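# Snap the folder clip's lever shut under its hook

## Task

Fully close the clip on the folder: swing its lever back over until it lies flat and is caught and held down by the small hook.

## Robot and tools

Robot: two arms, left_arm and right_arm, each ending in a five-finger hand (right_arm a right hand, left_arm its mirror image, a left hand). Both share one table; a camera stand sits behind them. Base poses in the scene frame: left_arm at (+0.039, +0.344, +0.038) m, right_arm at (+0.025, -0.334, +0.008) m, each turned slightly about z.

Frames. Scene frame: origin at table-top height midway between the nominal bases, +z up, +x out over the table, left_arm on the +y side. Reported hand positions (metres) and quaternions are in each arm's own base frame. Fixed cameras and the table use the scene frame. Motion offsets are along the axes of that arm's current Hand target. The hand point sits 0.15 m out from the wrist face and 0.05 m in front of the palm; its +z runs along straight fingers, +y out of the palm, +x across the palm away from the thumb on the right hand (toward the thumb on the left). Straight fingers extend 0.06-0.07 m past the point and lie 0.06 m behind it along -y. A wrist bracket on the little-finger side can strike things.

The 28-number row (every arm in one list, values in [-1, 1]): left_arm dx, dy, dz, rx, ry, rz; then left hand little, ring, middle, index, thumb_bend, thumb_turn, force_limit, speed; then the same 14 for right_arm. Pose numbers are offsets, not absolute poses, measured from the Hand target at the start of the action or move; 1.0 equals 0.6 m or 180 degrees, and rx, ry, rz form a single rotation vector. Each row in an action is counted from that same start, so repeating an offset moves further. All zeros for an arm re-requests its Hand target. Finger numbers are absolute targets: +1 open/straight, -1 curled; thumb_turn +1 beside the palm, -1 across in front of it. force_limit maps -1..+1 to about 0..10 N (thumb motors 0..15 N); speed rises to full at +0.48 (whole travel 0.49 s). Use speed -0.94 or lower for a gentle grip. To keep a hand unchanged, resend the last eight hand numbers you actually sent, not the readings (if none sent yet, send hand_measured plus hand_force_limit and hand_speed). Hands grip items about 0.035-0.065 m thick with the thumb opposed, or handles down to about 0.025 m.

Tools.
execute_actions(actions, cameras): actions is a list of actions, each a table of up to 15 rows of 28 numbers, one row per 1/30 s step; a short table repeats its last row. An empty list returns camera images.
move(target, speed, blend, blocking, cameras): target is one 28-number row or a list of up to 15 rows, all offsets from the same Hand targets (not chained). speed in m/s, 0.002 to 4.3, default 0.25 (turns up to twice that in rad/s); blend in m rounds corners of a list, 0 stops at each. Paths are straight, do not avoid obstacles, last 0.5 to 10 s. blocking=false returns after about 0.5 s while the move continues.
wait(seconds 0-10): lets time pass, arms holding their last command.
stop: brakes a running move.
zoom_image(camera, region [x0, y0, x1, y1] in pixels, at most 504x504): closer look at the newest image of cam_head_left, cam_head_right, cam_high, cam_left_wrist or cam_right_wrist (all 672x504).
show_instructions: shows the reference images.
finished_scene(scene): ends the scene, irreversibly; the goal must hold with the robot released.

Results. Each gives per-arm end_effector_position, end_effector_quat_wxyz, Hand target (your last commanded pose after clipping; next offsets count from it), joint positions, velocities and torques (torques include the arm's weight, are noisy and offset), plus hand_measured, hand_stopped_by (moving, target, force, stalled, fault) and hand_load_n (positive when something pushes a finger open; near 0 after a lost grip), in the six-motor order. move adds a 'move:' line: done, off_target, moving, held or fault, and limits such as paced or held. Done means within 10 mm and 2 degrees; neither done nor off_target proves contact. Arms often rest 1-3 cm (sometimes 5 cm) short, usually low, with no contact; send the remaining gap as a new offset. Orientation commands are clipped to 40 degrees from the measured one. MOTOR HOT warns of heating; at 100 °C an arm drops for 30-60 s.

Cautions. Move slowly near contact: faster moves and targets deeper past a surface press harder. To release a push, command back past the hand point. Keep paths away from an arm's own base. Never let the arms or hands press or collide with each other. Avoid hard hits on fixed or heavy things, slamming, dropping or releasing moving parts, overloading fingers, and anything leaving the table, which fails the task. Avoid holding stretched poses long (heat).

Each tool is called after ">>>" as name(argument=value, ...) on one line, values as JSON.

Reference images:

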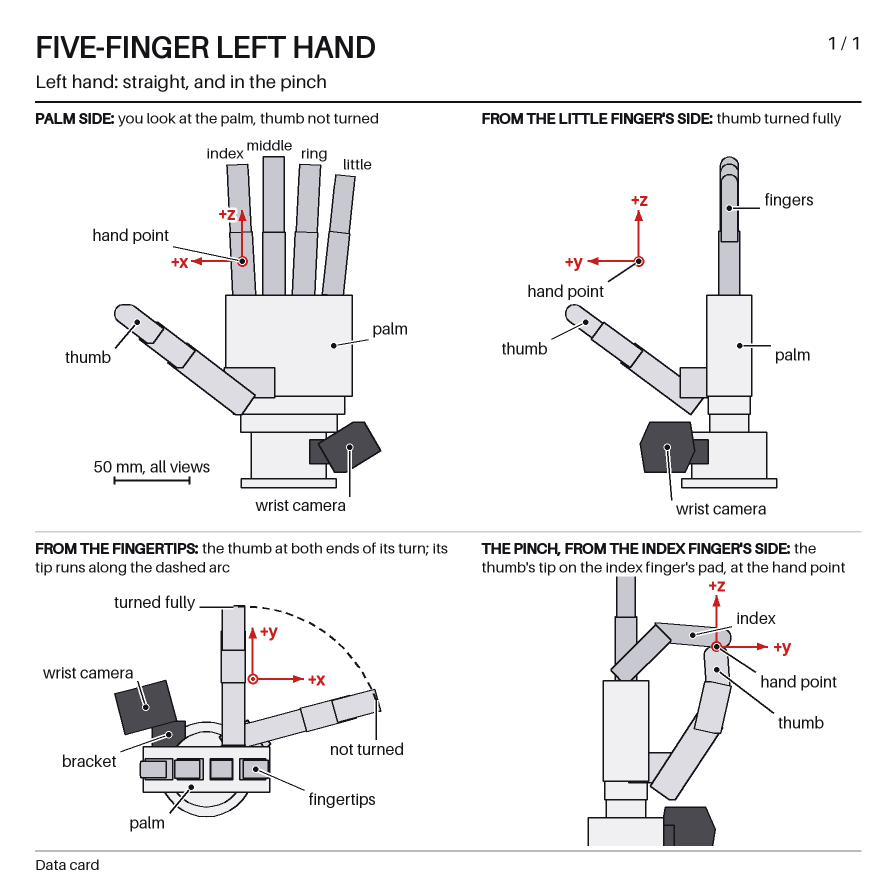

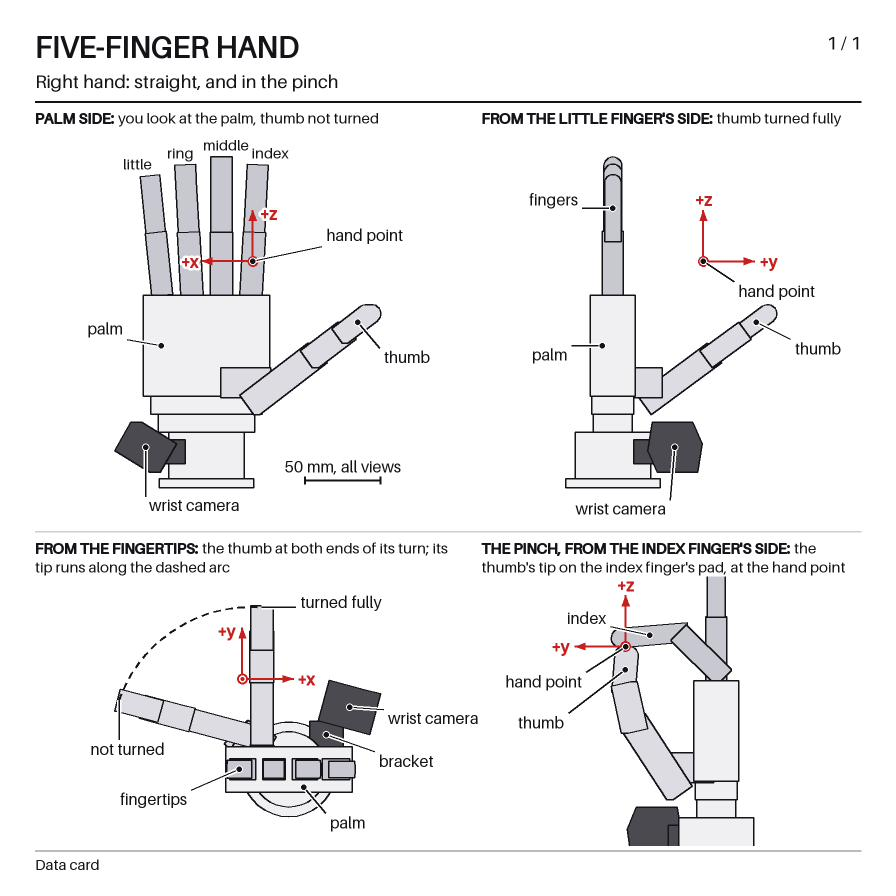

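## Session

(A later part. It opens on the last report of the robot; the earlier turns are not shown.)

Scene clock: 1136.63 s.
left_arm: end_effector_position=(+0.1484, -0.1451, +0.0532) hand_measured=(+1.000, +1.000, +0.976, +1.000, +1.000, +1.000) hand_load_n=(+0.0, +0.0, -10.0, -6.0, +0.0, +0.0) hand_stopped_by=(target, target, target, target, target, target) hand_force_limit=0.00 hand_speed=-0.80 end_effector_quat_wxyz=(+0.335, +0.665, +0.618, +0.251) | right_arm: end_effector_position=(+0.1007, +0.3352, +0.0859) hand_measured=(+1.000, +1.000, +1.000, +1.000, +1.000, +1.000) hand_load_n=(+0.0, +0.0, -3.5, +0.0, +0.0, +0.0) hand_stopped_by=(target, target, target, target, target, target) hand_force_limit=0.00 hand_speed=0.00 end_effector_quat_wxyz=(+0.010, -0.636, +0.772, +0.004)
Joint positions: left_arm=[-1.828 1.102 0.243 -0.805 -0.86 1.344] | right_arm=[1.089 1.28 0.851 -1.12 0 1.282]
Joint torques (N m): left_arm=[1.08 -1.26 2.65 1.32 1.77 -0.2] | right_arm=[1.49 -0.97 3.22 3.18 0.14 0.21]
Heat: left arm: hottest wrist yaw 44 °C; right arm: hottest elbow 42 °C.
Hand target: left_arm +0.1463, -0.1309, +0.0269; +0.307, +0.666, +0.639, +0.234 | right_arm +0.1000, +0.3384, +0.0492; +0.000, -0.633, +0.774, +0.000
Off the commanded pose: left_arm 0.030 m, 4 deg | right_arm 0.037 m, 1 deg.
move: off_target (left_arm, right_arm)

>>> move(target=[0,0,0,0,0,0,1,1,0.98,1,1,1,0,-0.8,-0.0033,0.0007,0.025,0,0,0,1,1,1,1,1,1,0,0], speed=0.05, cameras=["cam_right_wrist"])

>>> zoom_image(camera="cam_right_wrist", region=[170, 0, 370, 140])

Scene clock: 1143.07 s.
left_arm: end_effector_position=(+0.1486, -0.1448, +0.0532) hand_measured=(+1.000, +1.000, +0.976, +1.000, +1.000, +1.000) hand_load_n=(+0.0, +0.0, -10.0, -6.0, -0.5, +0.0) hand_stopped_by=(target, target, target, target, target, target) hand_force_limit=0.00 hand_speed=-0.80 end_effector_quat_wxyz=(+0.334, +0.665, +0.619, +0.252) | right_arm: end_effector_position=(+0.1041, +0.3411, +0.0815) hand_measured=(+1.000, +1.000, +1.000, +1.000, +1.000, +1.000) hand_load_n=(+0.0, +0.0, -4.0, +0.0, +0.0, +0.0) hand_stopped_by=(target, target, target, target, target, target) hand_force_limit=0.00 hand_speed=0.00 end_effector_quat_wxyz=(+0.027, -0.635, +0.772, +0.011)
Joint positions: left_arm=[-1.827 1.102 0.243 -0.805 -0.86 1.344] | right_arm=[1.089 1.278 0.834 -1.068 0.002 1.282]
Joint torques (N m): left_arm=[1.2 -1.14 2.62 1.33 1.77 -0.19] | right_arm=[1.32 1.55 3.02 2.88 0.05 0.24]
Heat: left arm: hottest wrist yaw 45 °C; right arm: hottest elbow 42 °C.
Hand target: left_arm +0.1463, -0.1308, +0.0269; +0.307, +0.666, +0.639, +0.234 | right_arm +0.1000, +0.3405, +0.0343; +0.000, -0.633, +0.774, +0.000
Off the commanded pose: left_arm 0.030 m, 4 deg | right_arm 0.047 m, 3 deg.
move: off_target (left_arm, right_arm)
camera_calibration:
cam_right_wrist: T_world_to_cam=[[-0.993843, -0.100976, -0.0456016, 0.140828], [-0.106849, 0.764623, 0.635558, -0.316527], [-0.0293079, 0.636518, -0.770705, -0.0372494], [0, 0, 0, 1]] pos_world=[0.105048, 0.279954, 0.178885]
Images, in order (width x height): cam_right_wrist 672x504.

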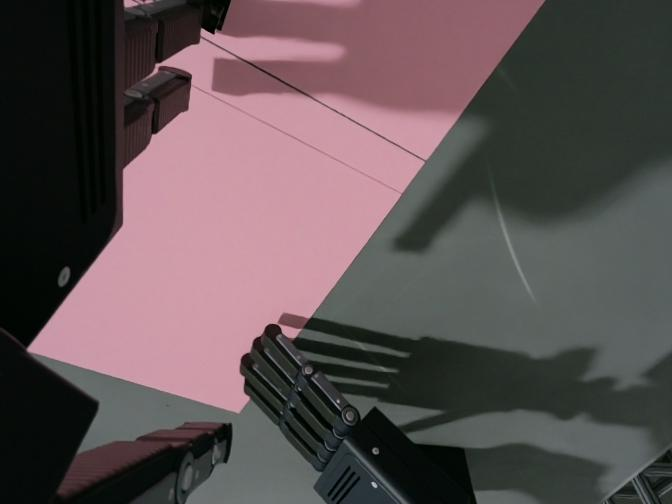

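Scaled by 2.520 from the camera's 672x504 image, which has a finer 960x720 frame.

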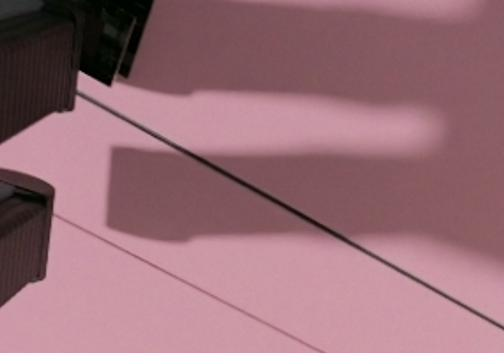

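>>> move(target=[0,0,0,0,0,0,1,1,0.98,1,1,1,0,-0.8,-0.0352,-0.0098,-0.1928,0,0,0,1,1,1,1,1,1,0,0], speed=0.1, cameras=["cam_right_wrist","cam_high"])

>>> zoom_image(camera="cam_right_wrist", region=[170, 0, 370, 140])

>>> zoom_image(camera="cam_high", region=[390, 180, 510, 270])

Scene clock: 1168.57 s.
left_arm: end_effector_position=(+0.1486, -0.1448, +0.0532) hand_measured=(+1.000, +1.000, +0.976, +1.000, +1.000, +1.000) hand_load_n=(+0.0, +0.0, -10.0, -6.0, +0.0, +0.0) hand_stopped_by=(target, target, target, target, target, target) hand_force_limit=0.00 hand_speed=-0.80 end_effector_quat_wxyz=(+0.334, +0.665, +0.619, +0.252) | right_arm: end_effector_position=(+0.1041, +0.3420, +0.1309) hand_measured=(+1.000, +1.000, +1.000, +1.000, +1.000, +1.000) hand_load_n=(+0.0, +0.0, +0.0, +0.0, +0.0, +0.0) hand_stopped_by=(target, target, target, target, target, target) hand_force_limit=0.00 hand_speed=0.00 end_effector_quat_wxyz=(-0.018, -0.636, +0.772, -0.009)
Joint positions: left_arm=[-1.827 1.102 0.243 -0.805 -0.86 1.344] | right_arm=[1.091 1.298 0.994 -1.307 0.002 1.284]
Joint torques (N m): left_arm=[1.2 -1.26 2.63 1.32 1.77 -0.2] | right_arm=[1.79 -5.25 11.63 -0.54 0.02 0.24]
Heat: left arm: hottest wrist yaw 46 °C; right arm: hottest elbow 40 °C.
Hand target: left_arm +0.1463, -0.1308, +0.0269; +0.307, +0.666, +0.639, +0.234 | right_arm +0.1098, +0.3601, +0.1501; +0.001, -0.633, +0.774, +0.000
Off the commanded pose: left_arm 0.030 m, 4 deg | right_arm 0.027 m, 2 deg.
move: off_target (left_arm, right_arm)
camera_calibration:
cam_right_wrist: T_world_to_cam=[[-0.994726, -0.102186, 0.00889097, 0.136512], [-0.0788481, 0.817216, 0.570912, -0.361146], [-0.0656051, 0.5672, -0.820963, 0.0342148], [0, 0, 0, 1]] pos_world=[0.109561, 0.289677, 0.233058]
Images, in order (width x height): cam_high 672x504, cam_right_wrist 672x504.

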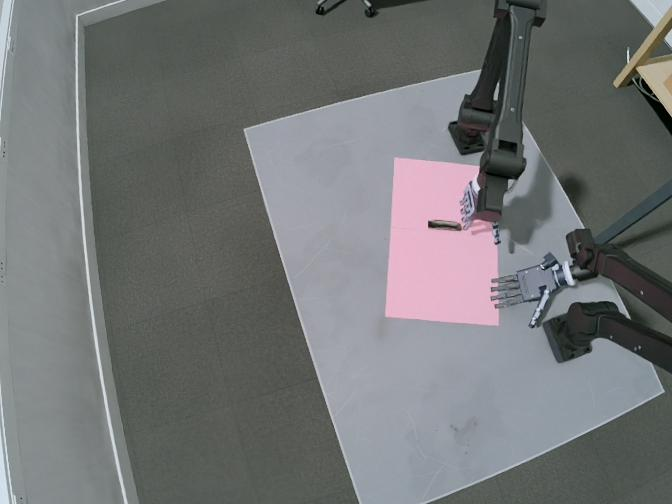

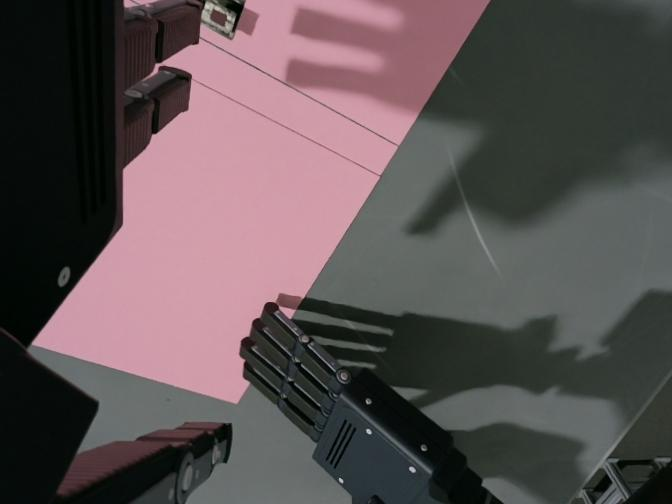

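Scaled by 2.520 from the camera's 672x504 image, which has a finer 960x720 frame.

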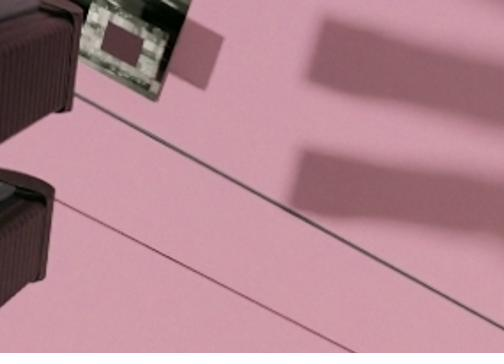

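Scaled by 4.200 from the camera's 672x504 image, which has a finer 960x720 frame.

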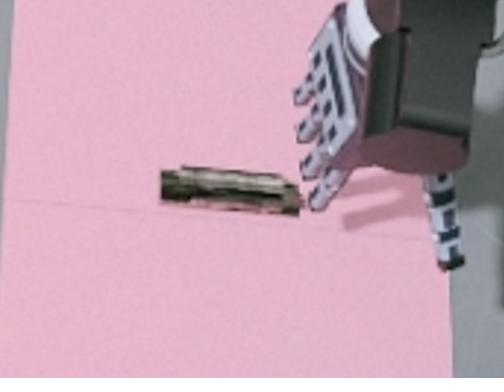

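>>> move(target=[0,0,0,0,0,0,1,1,0.98,1,1,1,0,-0.8,0.0937,-0.058,0,0,0,0,1,1,1,1,1,1,0,0], speed=0.12, cameras=["cam_right_wrist","cam_high"])

>>> zoom_image(camera="cam_right_wrist", region=[130, 0, 330, 140])

>>> zoom_image(camera="cam_high", region=[390, 180, 510, 270])

Scene clock: 1176.67 s.
left_arm: end_effector_position=(+0.1486, -0.1448, +0.0532) hand_measured=(+1.000, +1.000, +0.976, +1.000, +1.000, +1.000) hand_load_n=(+0.0, +0.0, -10.0, -6.5, +0.0, +0.0) hand_stopped_by=(target, target, target, target, target, target) hand_force_limit=0.00 hand_speed=-0.80 end_effector_quat_wxyz=(+0.334, +0.665, +0.619, +0.252) | right_arm: end_effector_position=(+0.1342, +0.3043, +0.1465) hand_measured=(+1.000, +1.000, +1.000, +1.000, +1.000, +1.000) hand_load_n=(+0.0, +0.5, +0.0, +0.0, +0.0, +0.0) hand_stopped_by=(target, target, target, target, target, target) hand_force_limit=0.00 hand_speed=0.00 end_effector_quat_wxyz=(-0.001, -0.630, +0.776, -0.001)
Joint positions: left_arm=[-1.827 1.102 0.243 -0.805 -0.86 1.344] | right_arm=[0.954 1.211 0.962 -1.325 0.002 1.161]
Joint torques (N m): left_arm=[1.14 -1.2 2.62 1.32 1.77 -0.19] | right_arm=[0.09 -5.48 6.74 -0.34 0.06 -0.03]
Heat: left arm: hottest wrist yaw 47 °C; right arm: hottest elbow 40 °C.
Hand target: left_arm +0.1463, -0.1308, +0.0269; +0.307, +0.666, +0.639, +0.234 | right_arm +0.1327, +0.2980, +0.1499; +0.000, -0.633, +0.774, +0.000
Off the commanded pose: left_arm 0.030 m, 4 deg | right_arm 0.007 m, 0 deg.
move: off_target (left_arm)
camera_calibration:
cam_right_wrist: T_world_to_cam=[[-0.996048, -0.0881286, -0.0110753, 0.161155], [-0.0773415, 0.799224, 0.596036, -0.335257], [-0.0436762, 0.594537, -0.802881, 0.0564944], [0, 0, 0, 1]] pos_world=[0.137056, 0.24856, 0.246968]
Images, in order (width x height): cam_high 672x504, cam_right_wrist 672x504.

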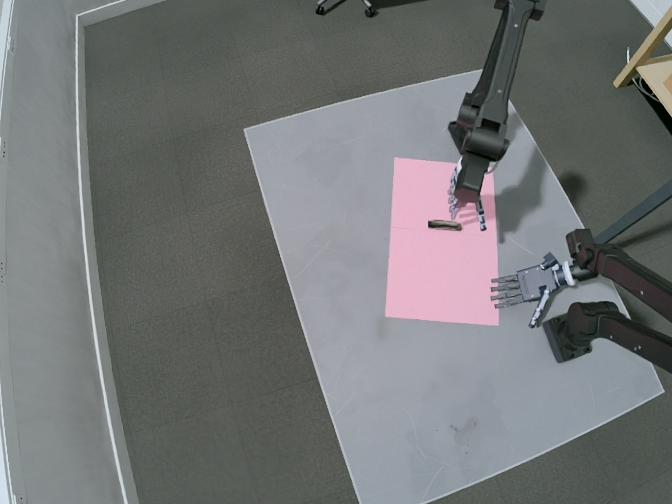

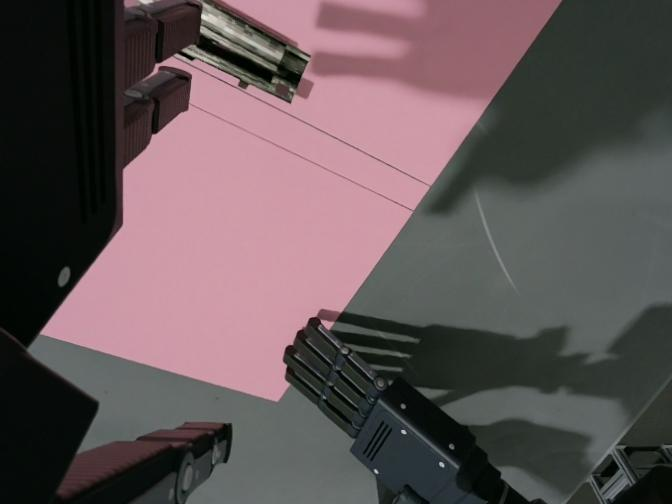

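Scaled by 2.520 from the camera's 672x504 image, which has a finer 960x720 frame.

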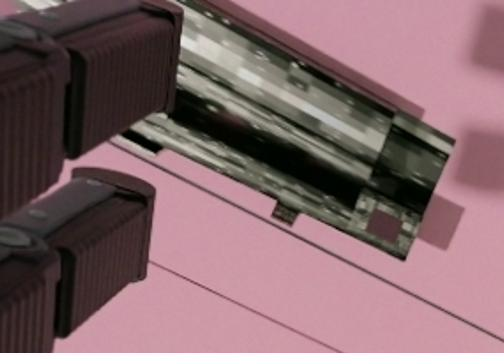

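Scaled by 4.200 from the camera's 672x504 image, which has a finer 960x720 frame.

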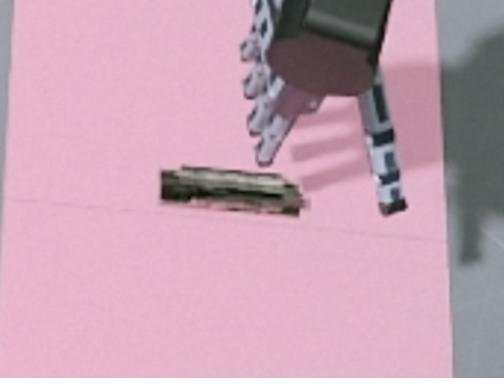

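>>> zoom_image(camera="cam_right_wrist", region=[215, 30, 325, 110])

Scaled by 4.582 from the camera's 672x504 image, which has a finer 960x720 frame.

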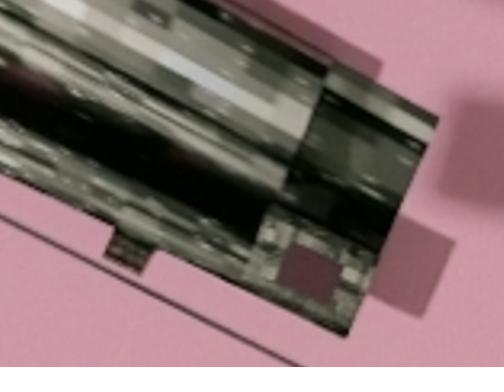

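>>> move(target=[-0.0108,0.0944,-0.0939,0,0,0,1,1,0.98,1,1,1,0,-0.8,0,0,0,0,0,0,1,1,1,1,1,1,0,0], speed=0.12, cameras=["cam_right_wrist"])

>>> zoom_image(camera="cam_right_wrist", region=[190, 10, 340, 120])

Scene clock: 1207.87 s.
left_arm: end_effector_position=(+0.1531, -0.1152, +0.0920) hand_measured=(+1.000, +1.000, +0.978, +1.000, +1.000, +1.000) hand_load_n=(+0.0, +0.0, +0.0, +0.0, +0.0, -0.5) hand_stopped_by=(target, target, target, target, target, target) hand_force_limit=0.00 hand_speed=-0.80 end_effector_quat_wxyz=(+0.295, +0.671, +0.632, +0.253) | right_arm: end_effector_position=(+0.1342, +0.3042, +0.1465) hand_measured=(+1.000, +1.000, +1.000, +1.000, +1.000, +1.000) hand_load_n=(+0.0, +0.0, +0.0, +0.0, +0.0, +0.0) hand_stopped_by=(target, target, target, target, target, target) hand_force_limit=0.00 hand_speed=0.00 end_effector_quat_wxyz=(-0.001, -0.630, +0.776, -0.001)
Joint positions: left_arm=[-1.791 0.819 0.285 -1.153 -0.791 1.362] | right_arm=[0.953 1.211 0.962 -1.325 0.002 1.16]
Joint torques (N m): left_arm=[0.09 -0.09 12.1 -0.58 -0.59 -0.06] | right_arm=[0.21 -5.66 6.78 -0.43 0.07 -0.02]
Heat: left arm: hottest wrist yaw 48 °C; right arm: hottest elbow 41 °C.
Hand target: left_arm +0.1463, -0.1309, +0.1071; +0.307, +0.666, +0.639, +0.234 | right_arm +0.1328, +0.2979, +0.1499; +0.000, -0.633, +0.774, +0.000
Off the commanded pose: left_arm 0.023 m, 3 deg | right_arm 0.007 m, 0 deg.
move: off_target (left_arm)
camera_calibration:
cam_right_wrist: T_world_to_cam=[[-0.996015, -0.0884922, -0.0110862, 0.161434], [-0.0776425, 0.799233, 0.595985, -0.33511], [-0.0438796, 0.594471, -0.802919, 0.0566159], [0, 0, 0, 1]] pos_world=[0.137256, 0.24846, 0.246968]
Images, in order (width x height): cam_right_wrist 672x504.

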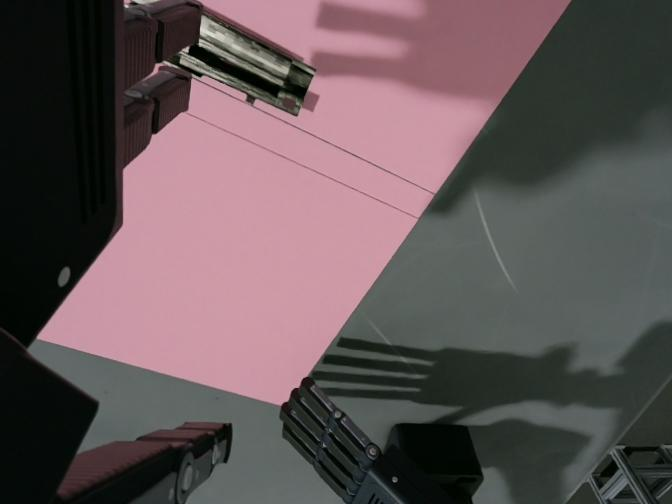

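Scaled by 3.360 from the camera's 672x504 image, which has a finer 960x720 frame.

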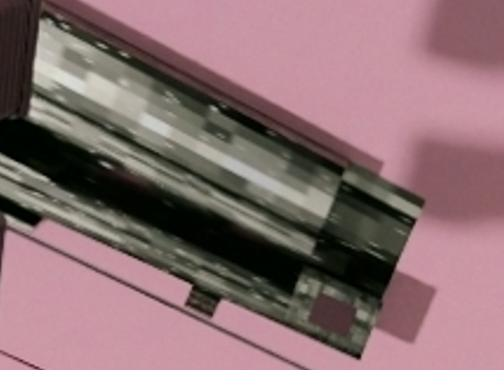

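>>> finished_scene(scene=2)

The scene is finished: the task was done.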